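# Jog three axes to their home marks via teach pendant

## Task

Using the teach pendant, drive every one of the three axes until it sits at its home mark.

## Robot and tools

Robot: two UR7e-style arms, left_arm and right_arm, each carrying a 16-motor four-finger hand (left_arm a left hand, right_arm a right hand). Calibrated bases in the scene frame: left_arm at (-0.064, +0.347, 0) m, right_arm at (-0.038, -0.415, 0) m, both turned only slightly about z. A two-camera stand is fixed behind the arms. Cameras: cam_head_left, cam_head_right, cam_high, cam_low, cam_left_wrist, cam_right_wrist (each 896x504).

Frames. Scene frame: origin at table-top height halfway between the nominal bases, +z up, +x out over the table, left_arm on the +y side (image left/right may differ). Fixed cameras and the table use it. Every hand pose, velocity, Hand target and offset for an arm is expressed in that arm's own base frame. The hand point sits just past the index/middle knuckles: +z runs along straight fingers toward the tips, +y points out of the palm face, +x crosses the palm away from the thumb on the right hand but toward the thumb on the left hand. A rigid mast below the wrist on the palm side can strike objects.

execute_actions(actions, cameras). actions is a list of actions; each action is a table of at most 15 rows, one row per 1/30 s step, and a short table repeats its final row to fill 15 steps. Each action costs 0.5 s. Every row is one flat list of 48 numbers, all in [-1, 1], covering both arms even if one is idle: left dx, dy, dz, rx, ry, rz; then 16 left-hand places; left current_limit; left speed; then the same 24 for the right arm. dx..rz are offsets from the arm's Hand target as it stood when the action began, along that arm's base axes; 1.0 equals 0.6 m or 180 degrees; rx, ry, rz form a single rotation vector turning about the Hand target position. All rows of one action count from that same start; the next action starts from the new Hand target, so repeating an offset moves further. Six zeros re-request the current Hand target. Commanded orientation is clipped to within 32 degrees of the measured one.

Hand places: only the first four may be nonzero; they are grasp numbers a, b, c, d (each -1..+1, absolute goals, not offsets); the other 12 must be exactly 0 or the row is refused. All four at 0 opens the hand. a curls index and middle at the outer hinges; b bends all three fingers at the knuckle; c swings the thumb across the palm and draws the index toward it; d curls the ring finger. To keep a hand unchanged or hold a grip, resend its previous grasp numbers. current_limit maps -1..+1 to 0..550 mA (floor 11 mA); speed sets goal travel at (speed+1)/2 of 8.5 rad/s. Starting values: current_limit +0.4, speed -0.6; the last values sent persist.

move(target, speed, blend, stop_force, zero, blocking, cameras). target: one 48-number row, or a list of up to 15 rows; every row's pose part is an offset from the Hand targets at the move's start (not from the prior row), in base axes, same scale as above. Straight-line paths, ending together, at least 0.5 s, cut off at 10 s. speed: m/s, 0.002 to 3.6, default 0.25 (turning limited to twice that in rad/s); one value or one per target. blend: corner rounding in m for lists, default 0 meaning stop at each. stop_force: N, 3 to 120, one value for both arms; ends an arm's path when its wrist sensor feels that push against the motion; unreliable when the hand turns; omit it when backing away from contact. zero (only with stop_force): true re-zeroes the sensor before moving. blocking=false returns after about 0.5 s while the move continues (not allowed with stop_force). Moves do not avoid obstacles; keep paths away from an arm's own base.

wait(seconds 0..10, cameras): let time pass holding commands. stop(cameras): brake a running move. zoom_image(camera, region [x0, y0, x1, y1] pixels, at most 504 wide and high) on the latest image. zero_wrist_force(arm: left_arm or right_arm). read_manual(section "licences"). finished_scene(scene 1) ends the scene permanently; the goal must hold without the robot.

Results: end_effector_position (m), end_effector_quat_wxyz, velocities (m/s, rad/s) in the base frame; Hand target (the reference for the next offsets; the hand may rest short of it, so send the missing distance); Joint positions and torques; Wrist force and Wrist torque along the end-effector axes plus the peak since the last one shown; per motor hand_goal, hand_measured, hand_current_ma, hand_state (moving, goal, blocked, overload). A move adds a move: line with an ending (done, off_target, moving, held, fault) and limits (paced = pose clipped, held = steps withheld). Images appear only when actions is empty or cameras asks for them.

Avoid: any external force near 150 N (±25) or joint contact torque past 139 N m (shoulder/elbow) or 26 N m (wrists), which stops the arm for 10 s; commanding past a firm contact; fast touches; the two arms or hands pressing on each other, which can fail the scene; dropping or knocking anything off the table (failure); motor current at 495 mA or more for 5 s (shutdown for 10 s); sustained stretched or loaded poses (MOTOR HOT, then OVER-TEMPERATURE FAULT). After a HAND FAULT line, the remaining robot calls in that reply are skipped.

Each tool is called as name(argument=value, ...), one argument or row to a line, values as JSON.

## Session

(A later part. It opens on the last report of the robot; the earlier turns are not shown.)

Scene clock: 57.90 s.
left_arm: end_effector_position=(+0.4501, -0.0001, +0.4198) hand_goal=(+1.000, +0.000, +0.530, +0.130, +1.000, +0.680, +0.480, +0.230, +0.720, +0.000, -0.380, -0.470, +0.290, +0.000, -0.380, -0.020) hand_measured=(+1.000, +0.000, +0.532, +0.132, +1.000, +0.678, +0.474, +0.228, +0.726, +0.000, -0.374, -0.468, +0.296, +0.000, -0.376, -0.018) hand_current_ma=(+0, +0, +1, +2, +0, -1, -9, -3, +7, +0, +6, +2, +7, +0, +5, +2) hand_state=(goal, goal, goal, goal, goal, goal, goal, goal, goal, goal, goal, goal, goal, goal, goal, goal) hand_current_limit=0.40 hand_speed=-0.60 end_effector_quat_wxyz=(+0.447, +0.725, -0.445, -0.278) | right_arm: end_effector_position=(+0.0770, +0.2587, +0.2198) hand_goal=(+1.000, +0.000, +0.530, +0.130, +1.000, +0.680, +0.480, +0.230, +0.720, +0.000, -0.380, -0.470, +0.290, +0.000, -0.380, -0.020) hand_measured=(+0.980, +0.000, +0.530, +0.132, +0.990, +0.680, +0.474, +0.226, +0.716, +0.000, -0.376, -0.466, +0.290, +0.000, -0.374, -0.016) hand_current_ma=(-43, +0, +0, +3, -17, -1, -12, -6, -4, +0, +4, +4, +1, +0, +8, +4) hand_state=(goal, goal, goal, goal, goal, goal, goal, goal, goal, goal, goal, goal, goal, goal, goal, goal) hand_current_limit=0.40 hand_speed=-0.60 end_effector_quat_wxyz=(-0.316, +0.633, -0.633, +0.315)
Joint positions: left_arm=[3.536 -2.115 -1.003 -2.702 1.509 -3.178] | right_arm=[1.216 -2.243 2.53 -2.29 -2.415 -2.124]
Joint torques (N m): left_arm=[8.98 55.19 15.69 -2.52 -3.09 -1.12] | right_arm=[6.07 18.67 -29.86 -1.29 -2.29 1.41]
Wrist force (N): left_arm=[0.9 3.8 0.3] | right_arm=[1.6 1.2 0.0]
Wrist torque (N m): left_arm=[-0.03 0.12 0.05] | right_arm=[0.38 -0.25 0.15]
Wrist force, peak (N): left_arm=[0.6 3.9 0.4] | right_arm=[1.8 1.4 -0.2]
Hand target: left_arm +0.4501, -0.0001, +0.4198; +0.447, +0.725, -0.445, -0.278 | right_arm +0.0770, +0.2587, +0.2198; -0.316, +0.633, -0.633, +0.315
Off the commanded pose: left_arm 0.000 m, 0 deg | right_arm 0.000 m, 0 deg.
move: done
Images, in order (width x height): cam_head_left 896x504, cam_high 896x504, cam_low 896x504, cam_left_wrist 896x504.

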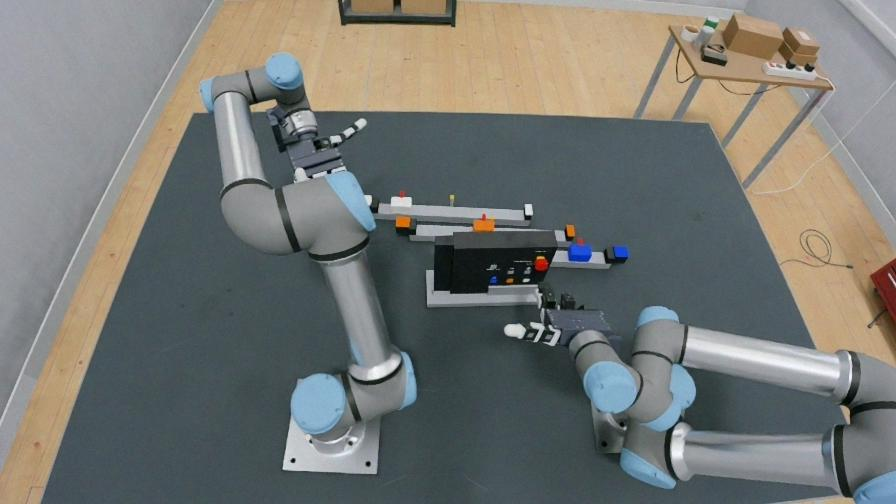

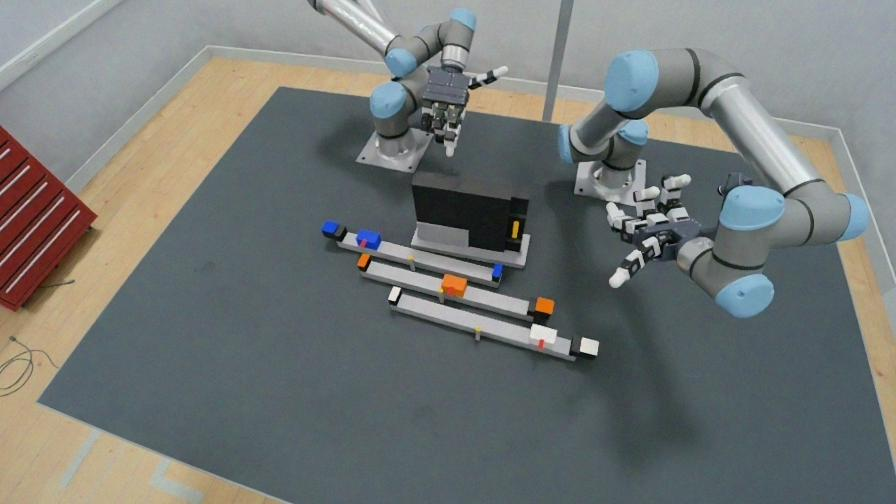

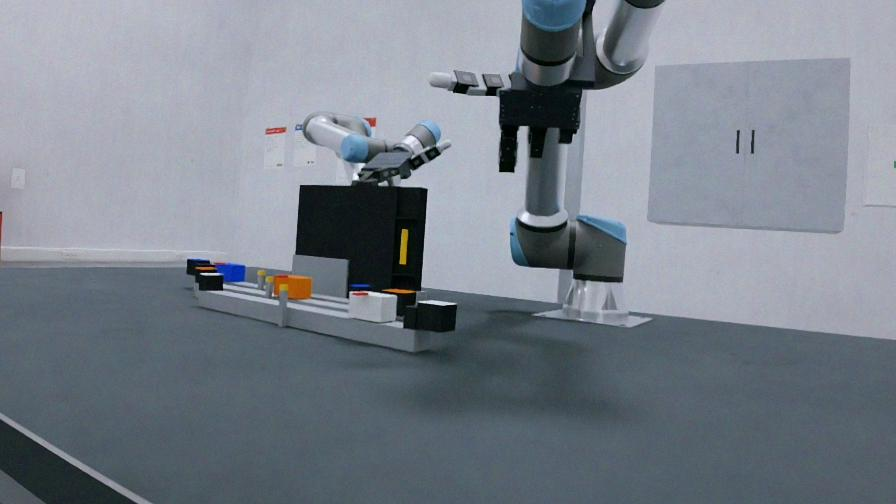

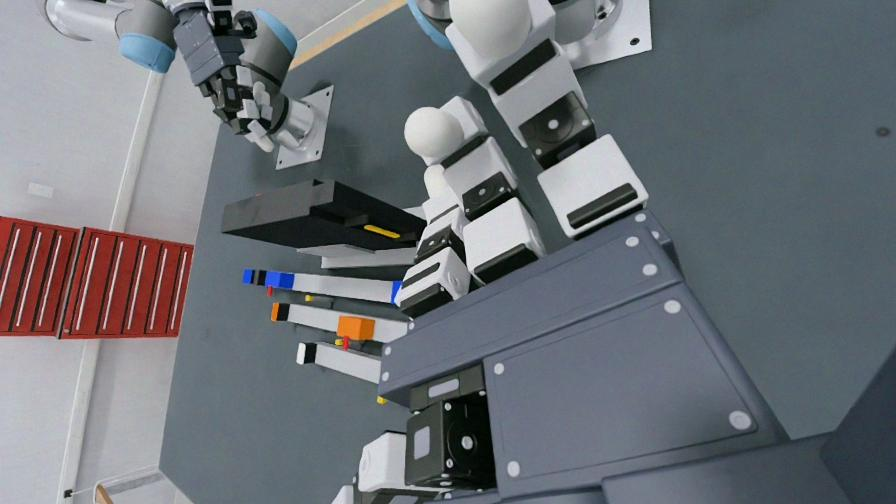

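move(
  target=[0.108,-0.312,-0.222,0,0,0, 0.6,0,-1,0.6,0,0,0,0,0,0,0,0,0,0,0,0, 0.4,-0.6, 0,0,0,0,0,0, 0.6,0,-1,0.6,0,0,0,0,0,0,0,0,0,0,0,0, 0.4,-0.6],
  speed=0.15,
  cameras=["cam_head_left","cam_left_wrist","cam_high","cam_low"],
)

Scene clock: 64.07 s.
left_arm: end_effector_position=(+0.5149, -0.1872, +0.2867) hand_goal=(+1.000, +0.000, +0.530, +0.130, +1.000, +0.680, +0.480, +0.230, +0.720, +0.000, -0.380, -0.470, +0.290, +0.000, -0.380, -0.020) hand_measured=(+1.000, +0.000, +0.532, +0.132, +1.000, +0.678, +0.474, +0.228, +0.726, +0.000, -0.374, -0.468, +0.296, +0.000, -0.376, -0.018) hand_current_ma=(+0, +0, +1, +2, +0, -1, -8, -3, +8, +0, +6, +2, +8, +0, +5, +2) hand_state=(goal, goal, goal, goal, goal, goal, goal, goal, goal, goal, goal, goal, goal, goal, goal, goal) hand_current_limit=0.40 hand_speed=-0.60 end_effector_quat_wxyz=(+0.447, +0.725, -0.445, -0.278) | right_arm: end_effector_position=(+0.0770, +0.2587, +0.2198) hand_goal=(+1.000, +0.000, +0.530, +0.130, +1.000, +0.680, +0.480, +0.230, +0.720, +0.000, -0.380, -0.470, +0.290, +0.000, -0.380, -0.020) hand_measured=(+0.980, +0.000, +0.530, +0.132, +0.990, +0.680, +0.474, +0.226, +0.716, +0.000, -0.376, -0.466, +0.290, +0.000, -0.374, -0.016) hand_current_ma=(-43, +0, +0, +3, -17, -1, -12, -6, -4, +0, +4, +4, +1, +0, +8, +4) hand_state=(goal, goal, goal, goal, goal, goal, goal, goal, goal, goal, goal, goal, goal, goal, goal, goal) hand_current_limit=0.40 hand_speed=-0.60 end_effector_quat_wxyz=(-0.316, +0.633, -0.633, +0.315)
Joint positions: left_arm=[3.247 -2.294 -1.053 -2.447 1.252 -3.313] | right_arm=[1.216 -2.243 2.53 -2.29 -2.415 -2.124]
Joint torques (N m): left_arm=[-11.34 41.64 28.48 1.42 -3.15 -1.15] | right_arm=[6.7 18.39 -29.5 -1.3 -2.33 1.41]
Wrist force (N): left_arm=[0.3 3.5 0.3] | right_arm=[1.6 0.9 0.1]
Wrist torque (N m): left_arm=[-0.08 0.20 0.02] | right_arm=[0.33 -0.26 0.14]
Wrist force, peak (N): left_arm=[0.1 4.8 -0.2] | right_arm=[1.9 1.4 0.0]
Hand target: left_arm +0.5149, -0.1873, +0.2866; +0.447, +0.725, -0.445, -0.278 | right_arm +0.0770, +0.2587, +0.2198; -0.316, +0.633, -0.633, +0.315
Off the commanded pose: left_arm 0.000 m, 0 deg | right_arm 0.000 m, 0 deg.
move: done
Images, in order (width x height): cam_head_left 896x504, cam_high 896x504, cam_low 896x504, cam_left_wrist 896x504.

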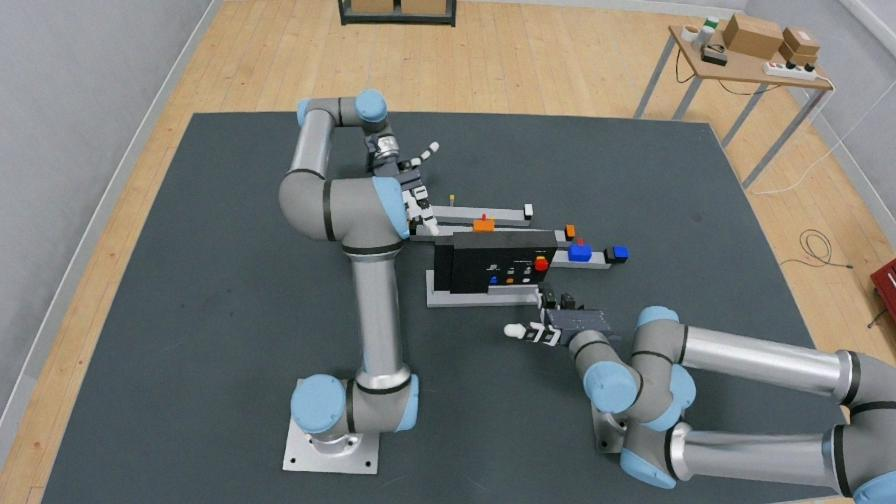

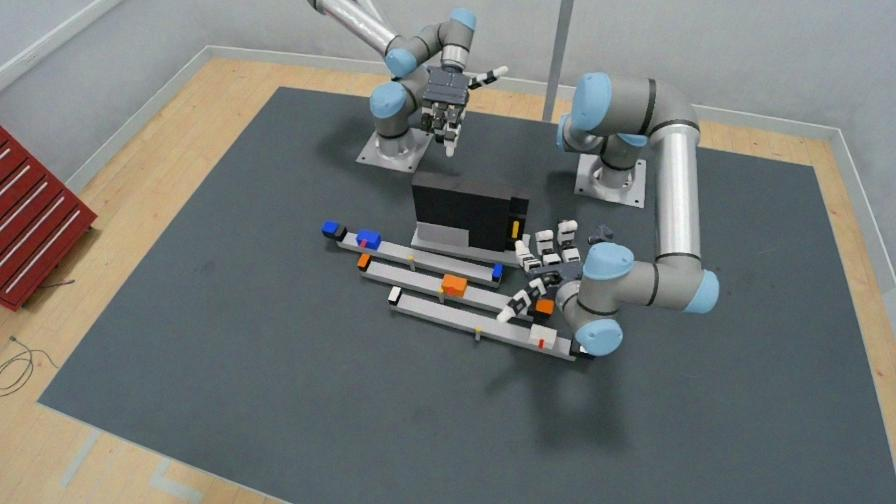

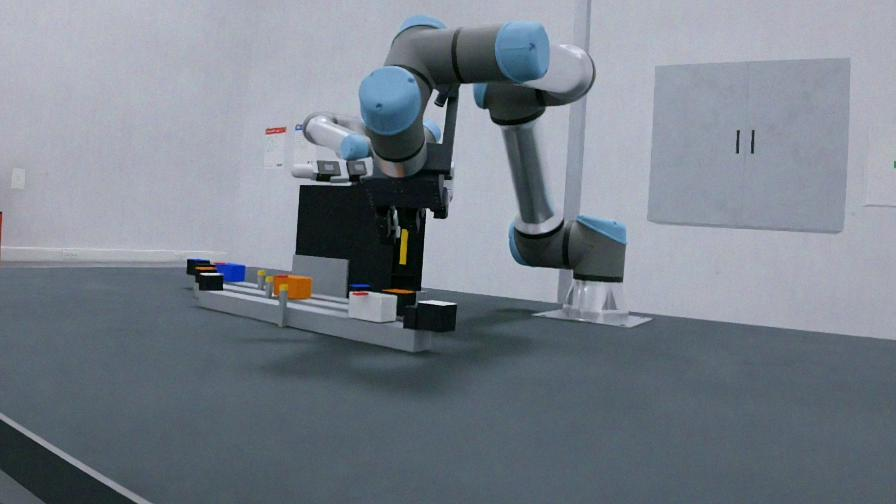

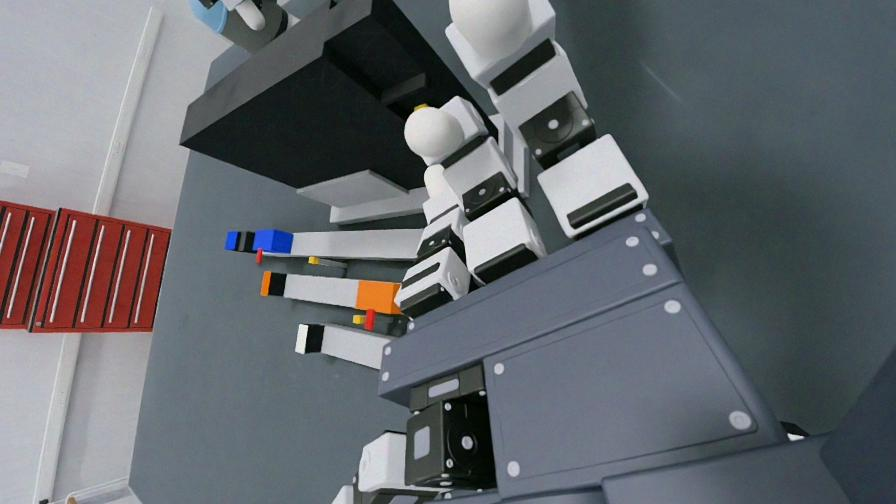

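zoom_image(
  camera="cam_left_wrist",
  region=[300, 0, 560, 240],
)

zoom_image(
  camera="cam_high",
  region=[400, 160, 640, 370],
)

zoom_image(
  camera="cam_low",
  region=[270, 130, 490, 350],
)

zoom_image(
  camera="cam_head_left",
  region=[360, 120, 560, 320],
)

Scaled by 1.938 from the camera's 896x504 image, which has a finer 1280x720 frame.

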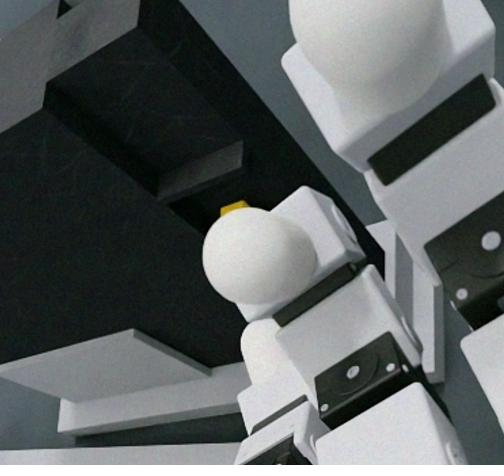

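Scaled by 2.100 from the camera's 896x504 image, which has a finer 1280x720 frame.

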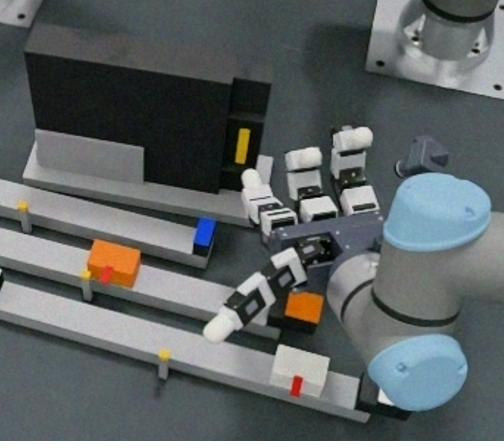

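Scaled by 2.291 from the camera's 896x504 image, which has a finer 1280x720 frame.

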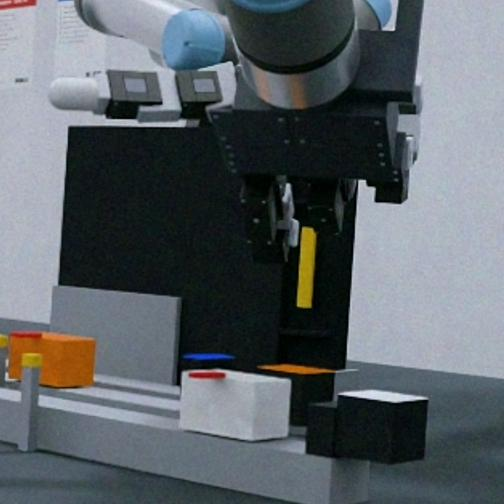

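Scaled by 2.520 from the camera's 896x504 image, which has a finer 1280x720 frame.

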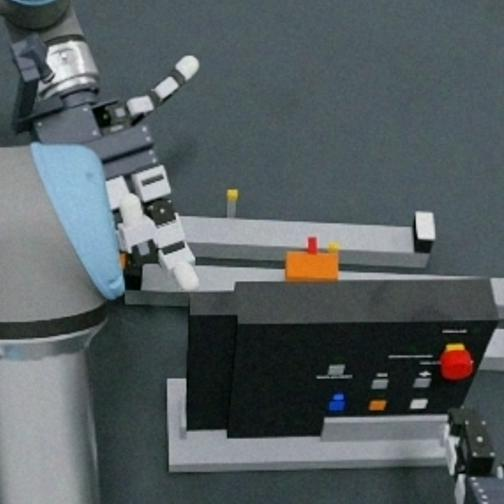

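move(
  target=[-0.053,-0.027,-0.033,0,0,0, 0.6,0,-1,0.6,0,0,0,0,0,0,0,0,0,0,0,0, 0.4,-0.6, 0,0,0,0,0,0, 0.6,0,-1,0.6,0,0,0,0,0,0,0,0,0,0,0,0, 0.4,-0.6],
  speed=0.05,
  stop_force=4,
  cameras=["cam_head_left","cam_left_wrist","cam_high","cam_low"],
)

zoom_image(
  camera="cam_left_wrist",
  region=[300, 0, 560, 240],
)

zoom_image(
  camera="cam_high",
  region=[440, 170, 580, 300],
)

zoom_image(
  camera="cam_low",
  region=[340, 170, 450, 290],
)

zoom_image(
  camera="cam_head_left",
  region=[400, 190, 500, 290],
)

Scene clock: 68.13 s.
left_arm: end_effector_position=(+0.4831, -0.2035, +0.2668) hand_goal=(+1.000, +0.000, +0.530, +0.130, +1.000, +0.680, +0.480, +0.230, +0.720, +0.000, -0.380, -0.470, +0.290, +0.000, -0.380, -0.020) hand_measured=(+1.000, +0.000, +0.532, +0.132, +1.000, +0.678, +0.474, +0.228, +0.726, +0.000, -0.374, -0.468, +0.296, +0.000, -0.376, -0.018) hand_current_ma=(+0, +0, +1, +2, +0, -1, -8, -3, +8, +0, +6, +2, +8, +0, +5, +2) hand_state=(goal, goal, goal, goal, goal, goal, goal, goal, goal, goal, goal, goal, goal, goal, goal, goal) hand_current_limit=0.40 hand_speed=-0.60 end_effector_quat_wxyz=(+0.447, +0.725, -0.445, -0.278) | right_arm: end_effector_position=(+0.0770, +0.2587, +0.2198) hand_goal=(+1.000, +0.000, +0.530, +0.130, +1.000, +0.680, +0.480, +0.230, +0.720, +0.000, -0.380, -0.470, +0.290, +0.000, -0.380, -0.020) hand_measured=(+0.980, +0.000, +0.530, +0.132, +0.990, +0.680, +0.474, +0.226, +0.716, +0.000, -0.376, -0.466, +0.290, +0.000, -0.374, -0.016) hand_current_ma=(-43, +0, +0, +3, -17, -1, -12, -6, -4, +0, +4, +4, +1, +0, +8, +4) hand_state=(goal, goal, goal, goal, goal, goal, goal, goal, goal, goal, goal, goal, goal, goal, goal, goal) hand_current_limit=0.40 hand_speed=-0.60 end_effector_quat_wxyz=(-0.316, +0.633, -0.633, +0.315)
Joint positions: left_arm=[3.228 -2.229 -1.216 -2.345 1.235 -3.322] | right_arm=[1.216 -2.243 2.53 -2.29 -2.415 -2.124]
Joint torques (N m): left_arm=[-10.59 58.59 14.9 1.54 -3.32 -1.06] | right_arm=[6.59 18.5 -29.72 -1.27 -2.37 1.3]
Wrist force (N): left_arm=[0.6 3.6 0.0] | right_arm=[1.7 1.0 -0.1]
Wrist torque (N m): left_arm=[-0.02 0.12 0.06] | right_arm=[0.35 -0.26 0.16]
Wrist force, peak (N): left_arm=[0.5 3.9 0.0] | right_arm=[1.8 1.4 -0.1]
Hand target: left_arm +0.4831, -0.2035, +0.2668; +0.447, +0.725, -0.445, -0.278 | right_arm +0.0770, +0.2587, +0.2198; -0.316, +0.633, -0.633, +0.315
Off the commanded pose: left_arm 0.000 m, 0 deg | right_arm 0.000 m, 0 deg.
move: done
Images, in order (width x height): cam_head_left 896x504, cam_high 896x504, cam_low 896x504, cam_left_wrist 896x504.

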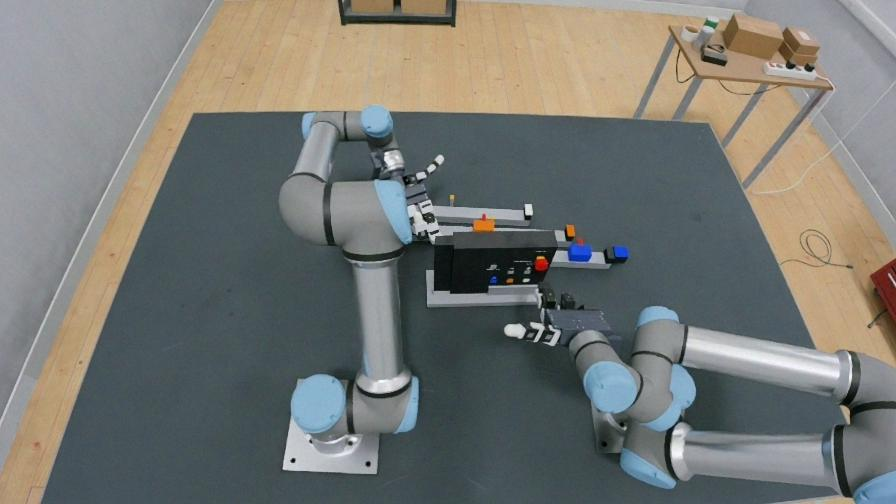

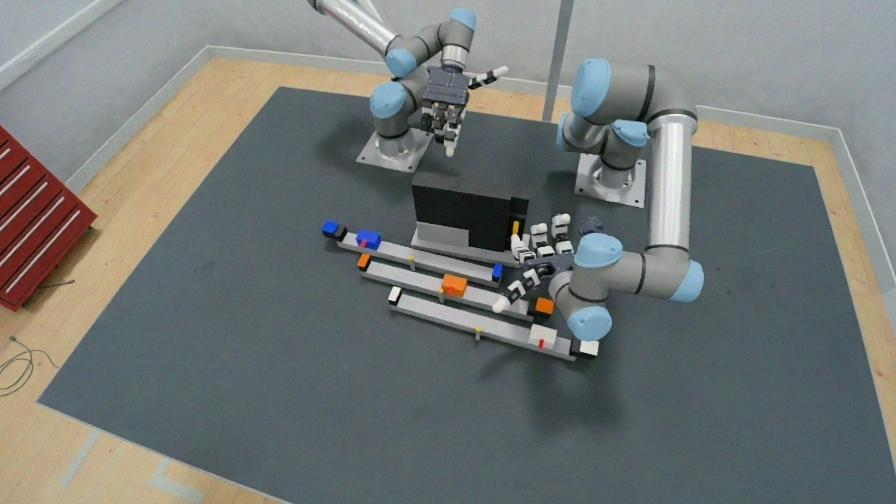

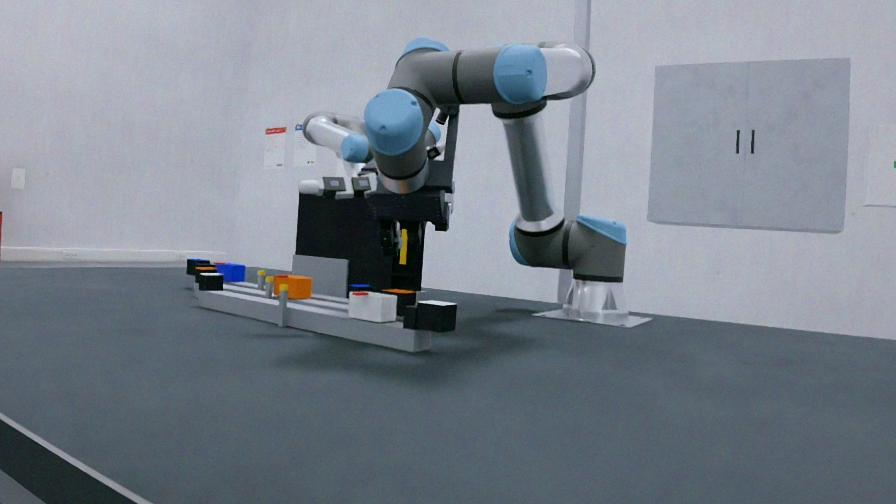

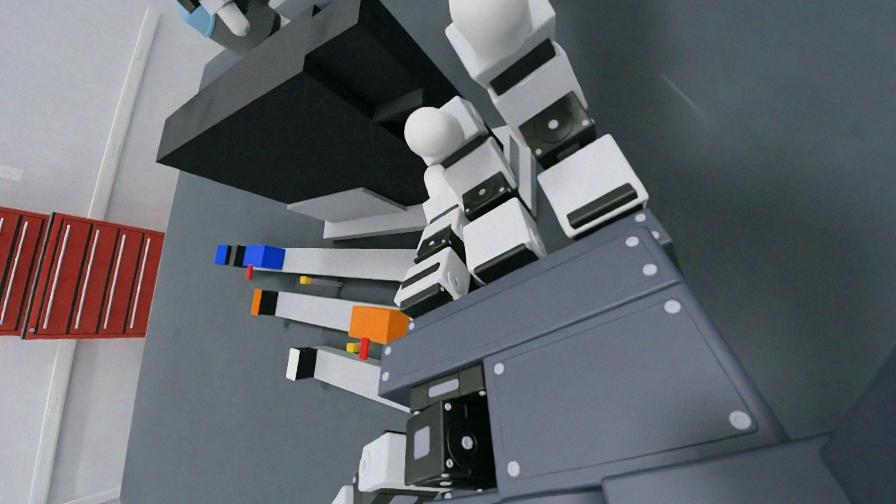

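Scaled by 1.938 from the camera's 896x504 image, which has a finer 1280x720 frame.

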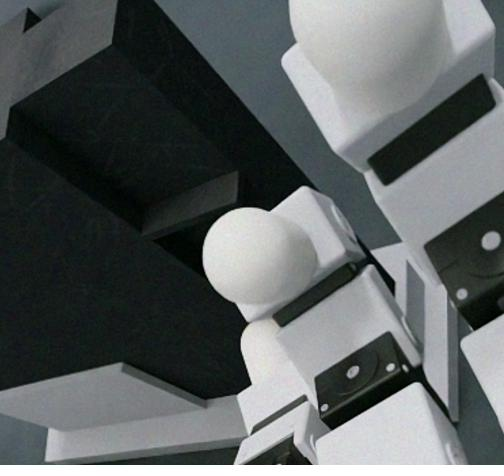

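Scaled by 3.600 from the camera's 896x504 image, which has a finer 1280x720 frame.

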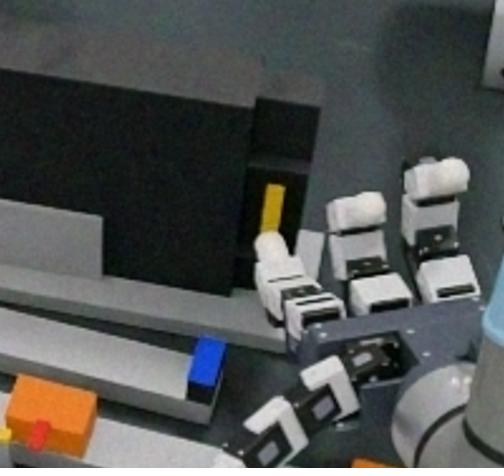

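Scaled by 4.200 from the camera's 896x504 image, which has a finer 1280x720 frame.

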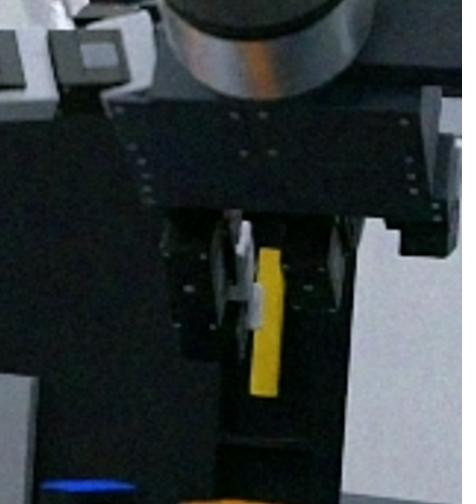

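Scaled by 5.040 from the camera's 896x504 image, which has a finer 1280x720 frame.

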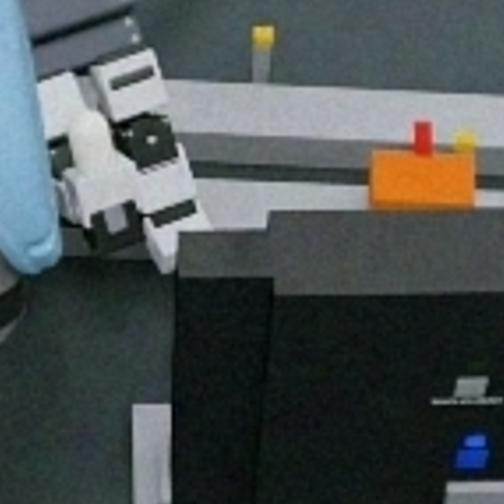

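wait(
  seconds=0.1,
  cameras=["all"],
)

zoom_image(
  camera="cam_head_left",
  region=[420, 210, 470, 260],
)

zoom_image(
  camera="cam_head_right",
  region=[420, 210, 480, 270],
)

zoom_image(
  camera="cam_high",
  region=[490, 200, 550, 260],
)

zoom_image(
  camera="cam_low",
  region=[370, 210, 440, 280],
)

Scene clock: 70.40 s.
left_arm: end_effector_position=(+0.4831, -0.2035, +0.2668) hand_goal=(+1.000, +0.000, +0.530, +0.130, +1.000, +0.680, +0.480, +0.230, +0.720, +0.000, -0.380, -0.470, +0.290, +0.000, -0.380, -0.020) hand_measured=(+1.000, +0.000, +0.532, +0.132, +1.000, +0.678, +0.474, +0.228, +0.726, +0.000, -0.374, -0.468, +0.296, +0.000, -0.376, -0.018) hand_current_ma=(+0, +0, +1, +2, +0, -1, -8, -3, +8, +0, +6, +2, +8, +0, +5, +2) hand_state=(goal, goal, goal, goal, goal, goal, goal, goal, goal, goal, goal, goal, goal, goal, goal, goal) hand_current_limit=0.40 hand_speed=-0.60 end_effector_quat_wxyz=(+0.447, +0.725, -0.445, -0.278) | right_arm: end_effector_position=(+0.0770, +0.2587, +0.2198) hand_goal=(+1.000, +0.000, +0.530, +0.130, +1.000, +0.680, +0.480, +0.230, +0.720, +0.000, -0.380, -0.470, +0.290, +0.000, -0.380, -0.020) hand_measured=(+0.980, +0.000, +0.530, +0.132, +0.990, +0.680, +0.474, +0.226, +0.716, +0.000, -0.376, -0.466, +0.290, +0.000, -0.374, -0.016) hand_current_ma=(-43, +0, +0, +3, -17, -1, -12, -6, -4, +0, +4, +4, +1, +0, +8, +4) hand_state=(goal, goal, goal, goal, goal, goal, goal, goal, goal, goal, goal, goal, goal, goal, goal, goal) hand_current_limit=0.40 hand_speed=-0.60 end_effector_quat_wxyz=(-0.316, +0.633, -0.633, +0.315)
Joint positions: left_arm=[3.228 -2.229 -1.216 -2.345 1.235 -3.322] | right_arm=[1.216 -2.243 2.53 -2.29 -2.415 -2.124]
Joint torques (N m): left_arm=[-10.22 58.81 14.79 1.36 -3.24 -1.1] | right_arm=[6.36 19.15 -29.14 -1.17 -2.24 1.22]
Wrist force (N): left_arm=[0.4 3.4 -0.2] | right_arm=[1.4 1.2 0.1]
Wrist torque (N m): left_arm=[-0.03 0.14 0.04] | right_arm=[0.37 -0.24 0.14]
Wrist force, peak (N): left_arm=[0.5 3.7 0.1] | right_arm=[1.7 1.4 -0.2]
Hand target: left_arm +0.4831, -0.2035, +0.2668; +0.447, +0.725, -0.445, -0.278 | right_arm +0.0770, +0.2587, +0.2198; -0.316, +0.633, -0.633, +0.315
Off the commanded pose: left_arm 0.000 m, 0 deg | right_arm 0.000 m, 0 deg.
wait: 0.10 s; at rest from the start

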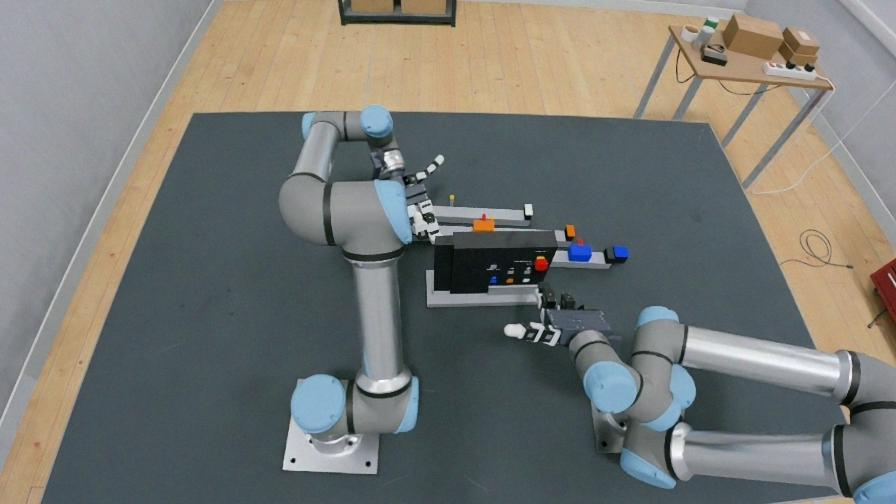

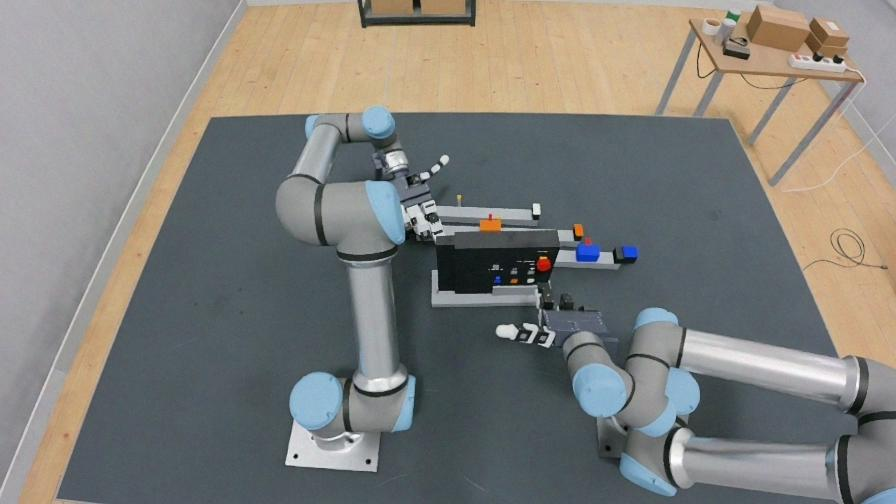

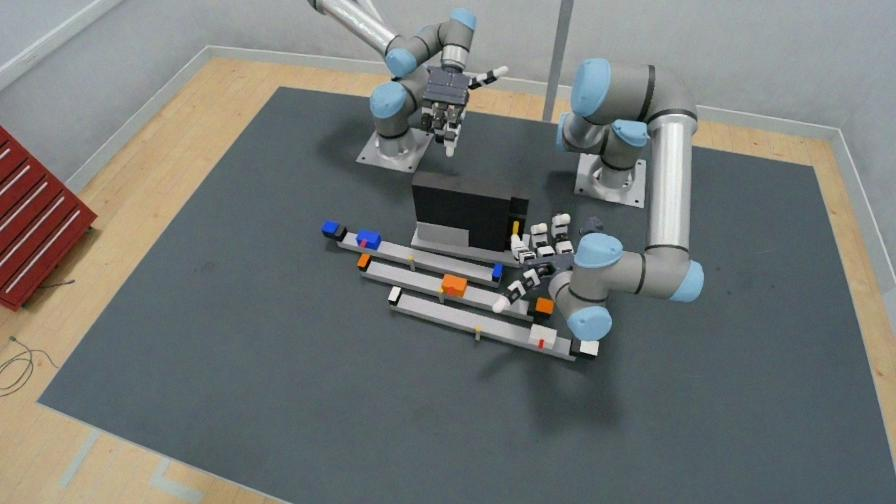

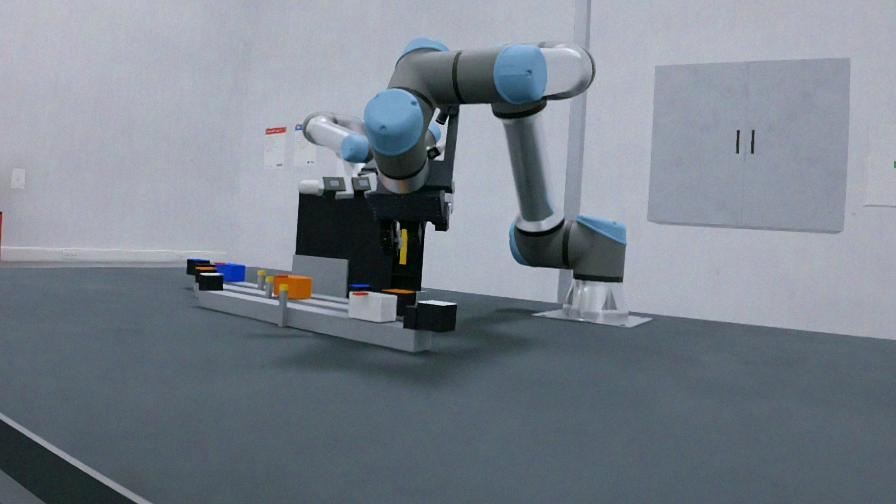

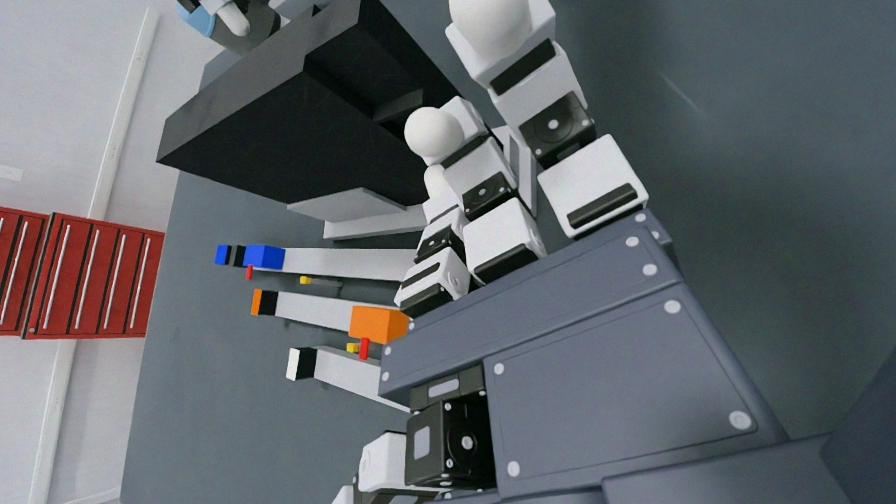

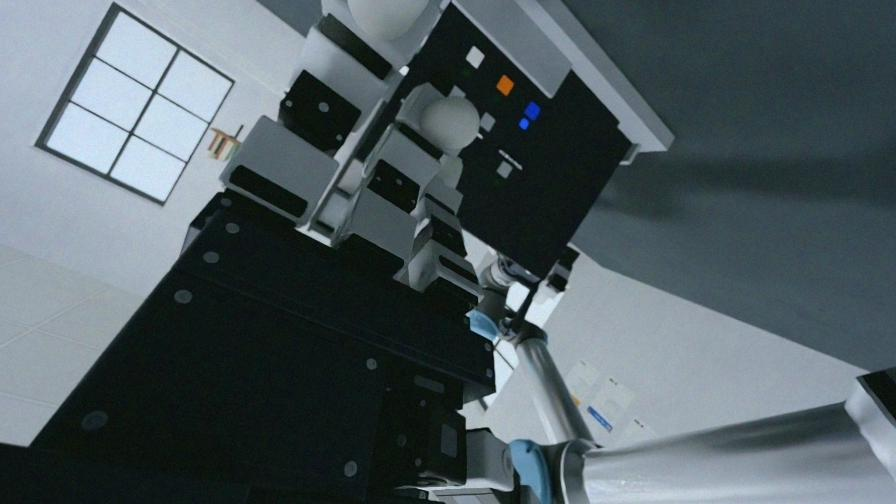

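Scaled by 10.080 from the camera's 896x504 image, which has a finer 1280x720 frame.

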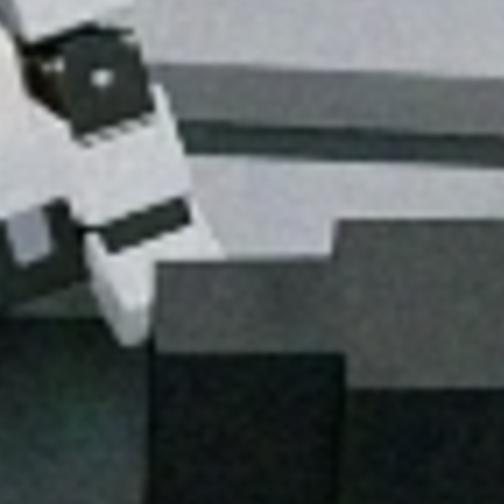

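Scaled by 8.400 from the camera's 896x504 image, which has a finer 1280x720 frame.

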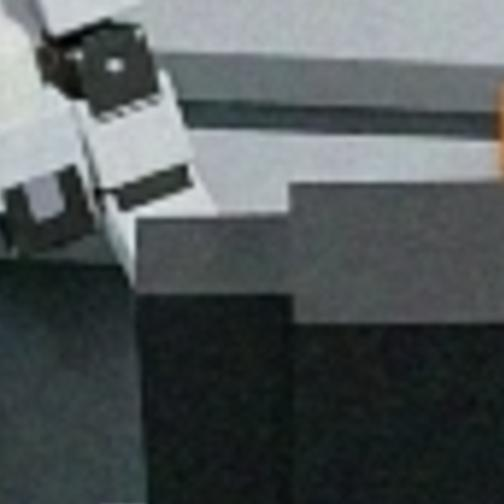

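Scaled by 8.400 from the camera's 896x504 image, which has a finer 1280x720 frame.

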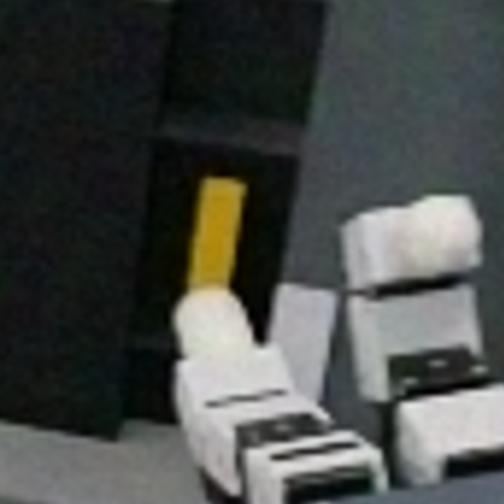

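Scaled by 7.200 from the camera's 896x504 image, which has a finer 1280x720 frame.

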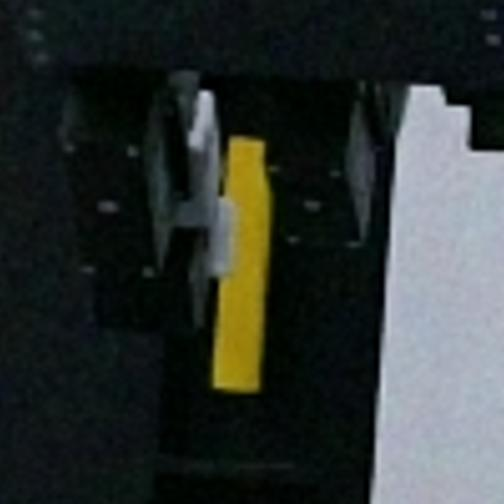

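move(
  target=[-0.083,-0.012,-0.035,0,0,0, 0.6,0,-1,0.6,0,0,0,0,0,0,0,0,0,0,0,0, 0.4,-0.6, 0,0,0,0,0,0, 0.6,0,-1,0.6,0,0,0,0,0,0,0,0,0,0,0,0, 0.4,-0.6],
  speed=0.015,
  stop_force=3,
  cameras=["cam_head_left","cam_high","cam_low","cam_right_wrist"],
)

zoom_image(
  camera="cam_high",
  region=[490, 200, 550, 260],
)

zoom_image(
  camera="cam_low",
  region=[370, 210, 440, 280],
)

zoom_image(
  camera="cam_head_left",
  region=[420, 210, 560, 310],
)

Scene clock: 74.63 s.
left_arm: end_effector_position=(+0.4613, -0.2067, +0.2576) hand_goal=(+1.000, +0.000, +0.530, +0.130, +1.000, +0.680, +0.480, +0.230, +0.720, +0.000, -0.380, -0.470, +0.290, +0.000, -0.380, -0.020) hand_measured=(+1.000, +0.000, +0.532, +0.122, +1.000, +0.678, +0.474, +0.228, +0.726, +0.000, -0.374, -0.468, +0.296, +0.000, -0.376, -0.018) hand_current_ma=(+0, +0, +1, -10, +0, -1, -8, -3, +8, +0, +6, +2, +8, +0, +5, +2) hand_state=(goal, goal, goal, goal, goal, goal, goal, goal, goal, goal, goal, goal, goal, goal, goal, goal) hand_current_limit=0.40 hand_speed=-0.60 end_effector_quat_wxyz=(+0.447, +0.725, -0.445, -0.278) | right_arm: end_effector_position=(+0.0770, +0.2587, +0.2198) hand_goal=(+1.000, +0.000, +0.530, +0.130, +1.000, +0.680, +0.480, +0.230, +0.720, +0.000, -0.380, -0.470, +0.290, +0.000, -0.380, -0.020) hand_measured=(+0.980, +0.000, +0.530, +0.132, +0.990, +0.680, +0.474, +0.226, +0.716, +0.000, -0.376, -0.466, +0.290, +0.000, -0.374, -0.016) hand_current_ma=(-43, +0, +0, +3, -17, -1, -12, -6, -4, +0, +4, +4, +1, +0, +8, +4) hand_state=(goal, goal, goal, goal, goal, goal, goal, goal, goal, goal, goal, goal, goal, goal, goal, goal) hand_current_limit=0.40 hand_speed=-0.60 end_effector_quat_wxyz=(-0.316, +0.633, -0.633, +0.315)
Joint positions: left_arm=[3.226 -2.186 -1.314 -2.29 1.233 -3.323] | right_arm=[1.216 -2.243 2.53 -2.29 -2.415 -2.124]
Joint torques (N m): left_arm=[3.18 36.49 26.23 -2.89 -0.31 0.29] | right_arm=[6.73 18.49 -29.75 -1.4 -2.1 1.39]
Wrist force (N): left_arm=[0.7 3.1 -2.8] | right_arm=[1.6 1.0 -0.1]
Wrist torque (N m): left_arm=[0.28 0.21 0.03] | right_arm=[0.37 -0.25 0.15]
Wrist force, peak (N): left_arm=[0.8 3.2 -3.6] | right_arm=[1.9 1.3 0.0]
Hand target: left_arm +0.4613, -0.2066, +0.2576; +0.447, +0.725, -0.445, -0.278 (not the last commanded pose) | right_arm +0.0770, +0.2587, +0.2198; -0.316, +0.633, -0.633, +0.315
Off the commanded pose: left_arm 0.031 m, 0 deg | right_arm 0.000 m, 0 deg.
move: contact (left_arm)
Images, in order (width x height): cam_head_left 896x504, cam_high 896x504, cam_low 896x504, cam_right_wrist 896x504.

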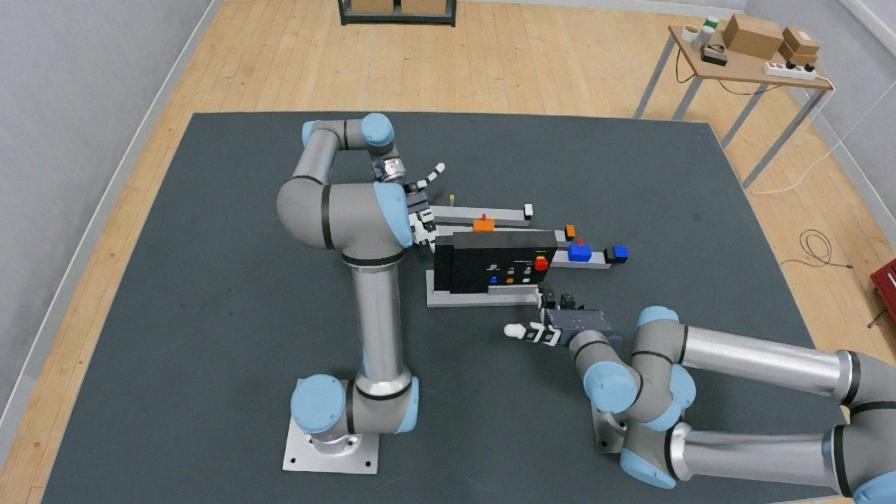

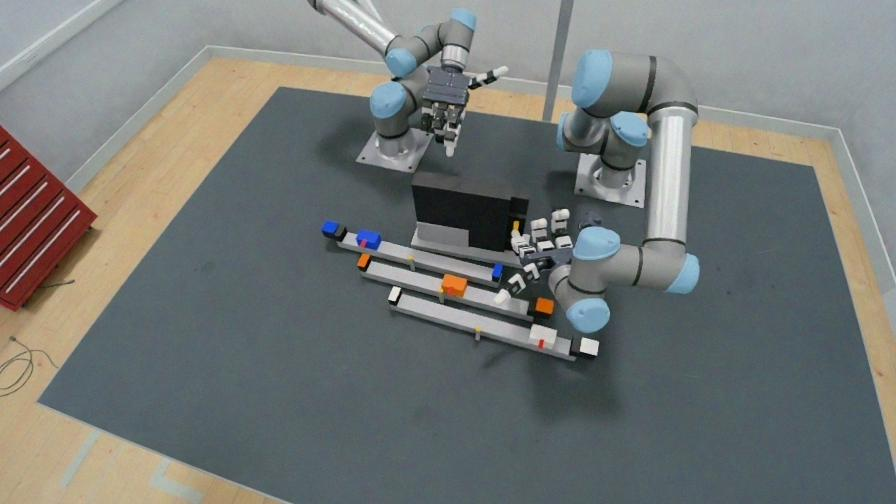

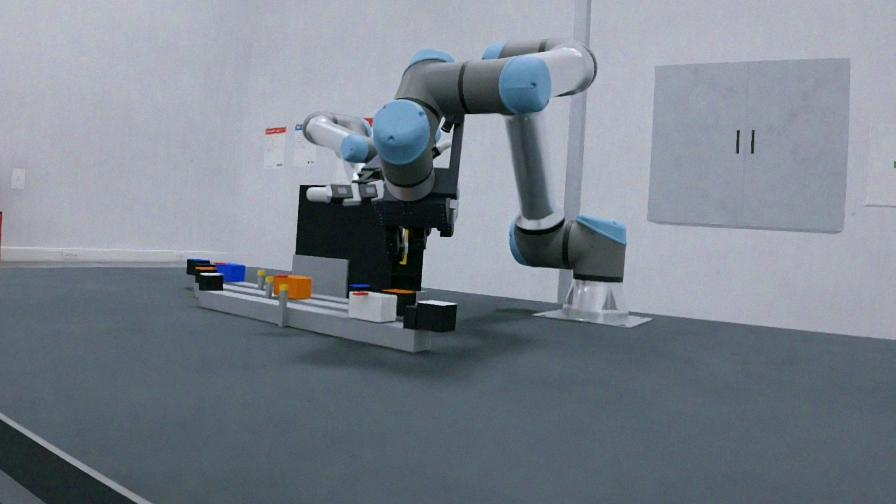

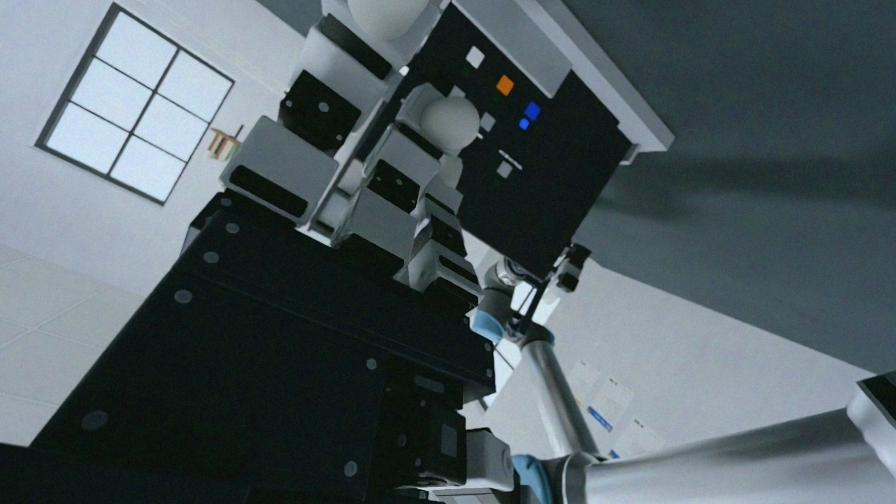

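Scaled by 8.400 from the camera's 896x504 image, which has a finer 1280x720 frame.

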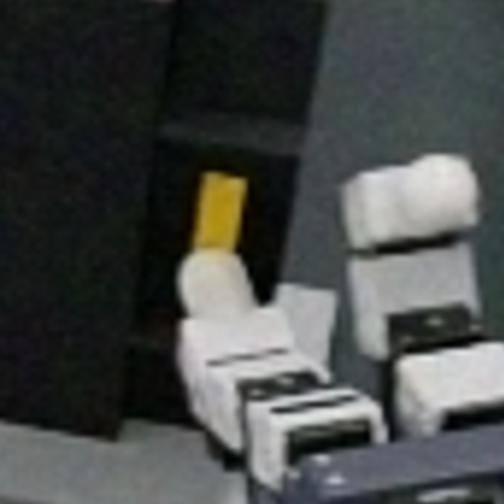

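Scaled by 7.200 from the camera's 896x504 image, which has a finer 1280x720 frame.

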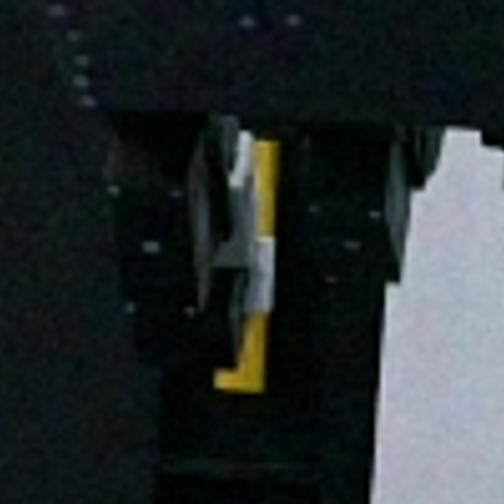

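Scaled by 3.600 from the camera's 896x504 image, which has a finer 1280x720 frame.

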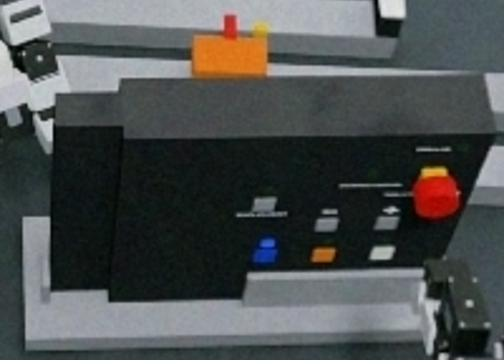

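zoom_image(
  camera="cam_head_left",
  region=[480, 240, 560, 300],
)

zoom_image(
  camera="cam_right_wrist",
  region=[400, 0, 660, 290],
)

Scaled by 6.300 from the camera's 896x504 image, which has a finer 1280x720 frame.

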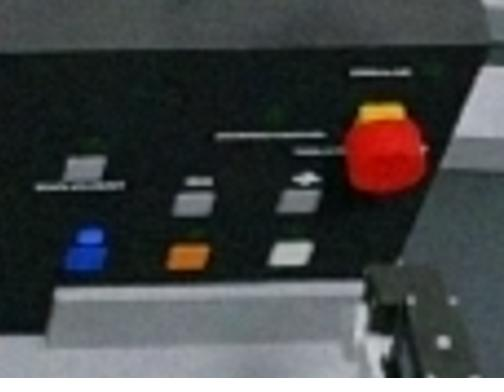

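Scaled by 1.738 from the camera's 896x504 image, which has a finer 1280x720 frame.

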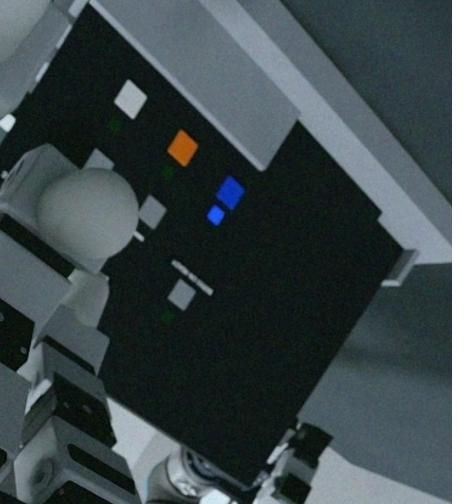

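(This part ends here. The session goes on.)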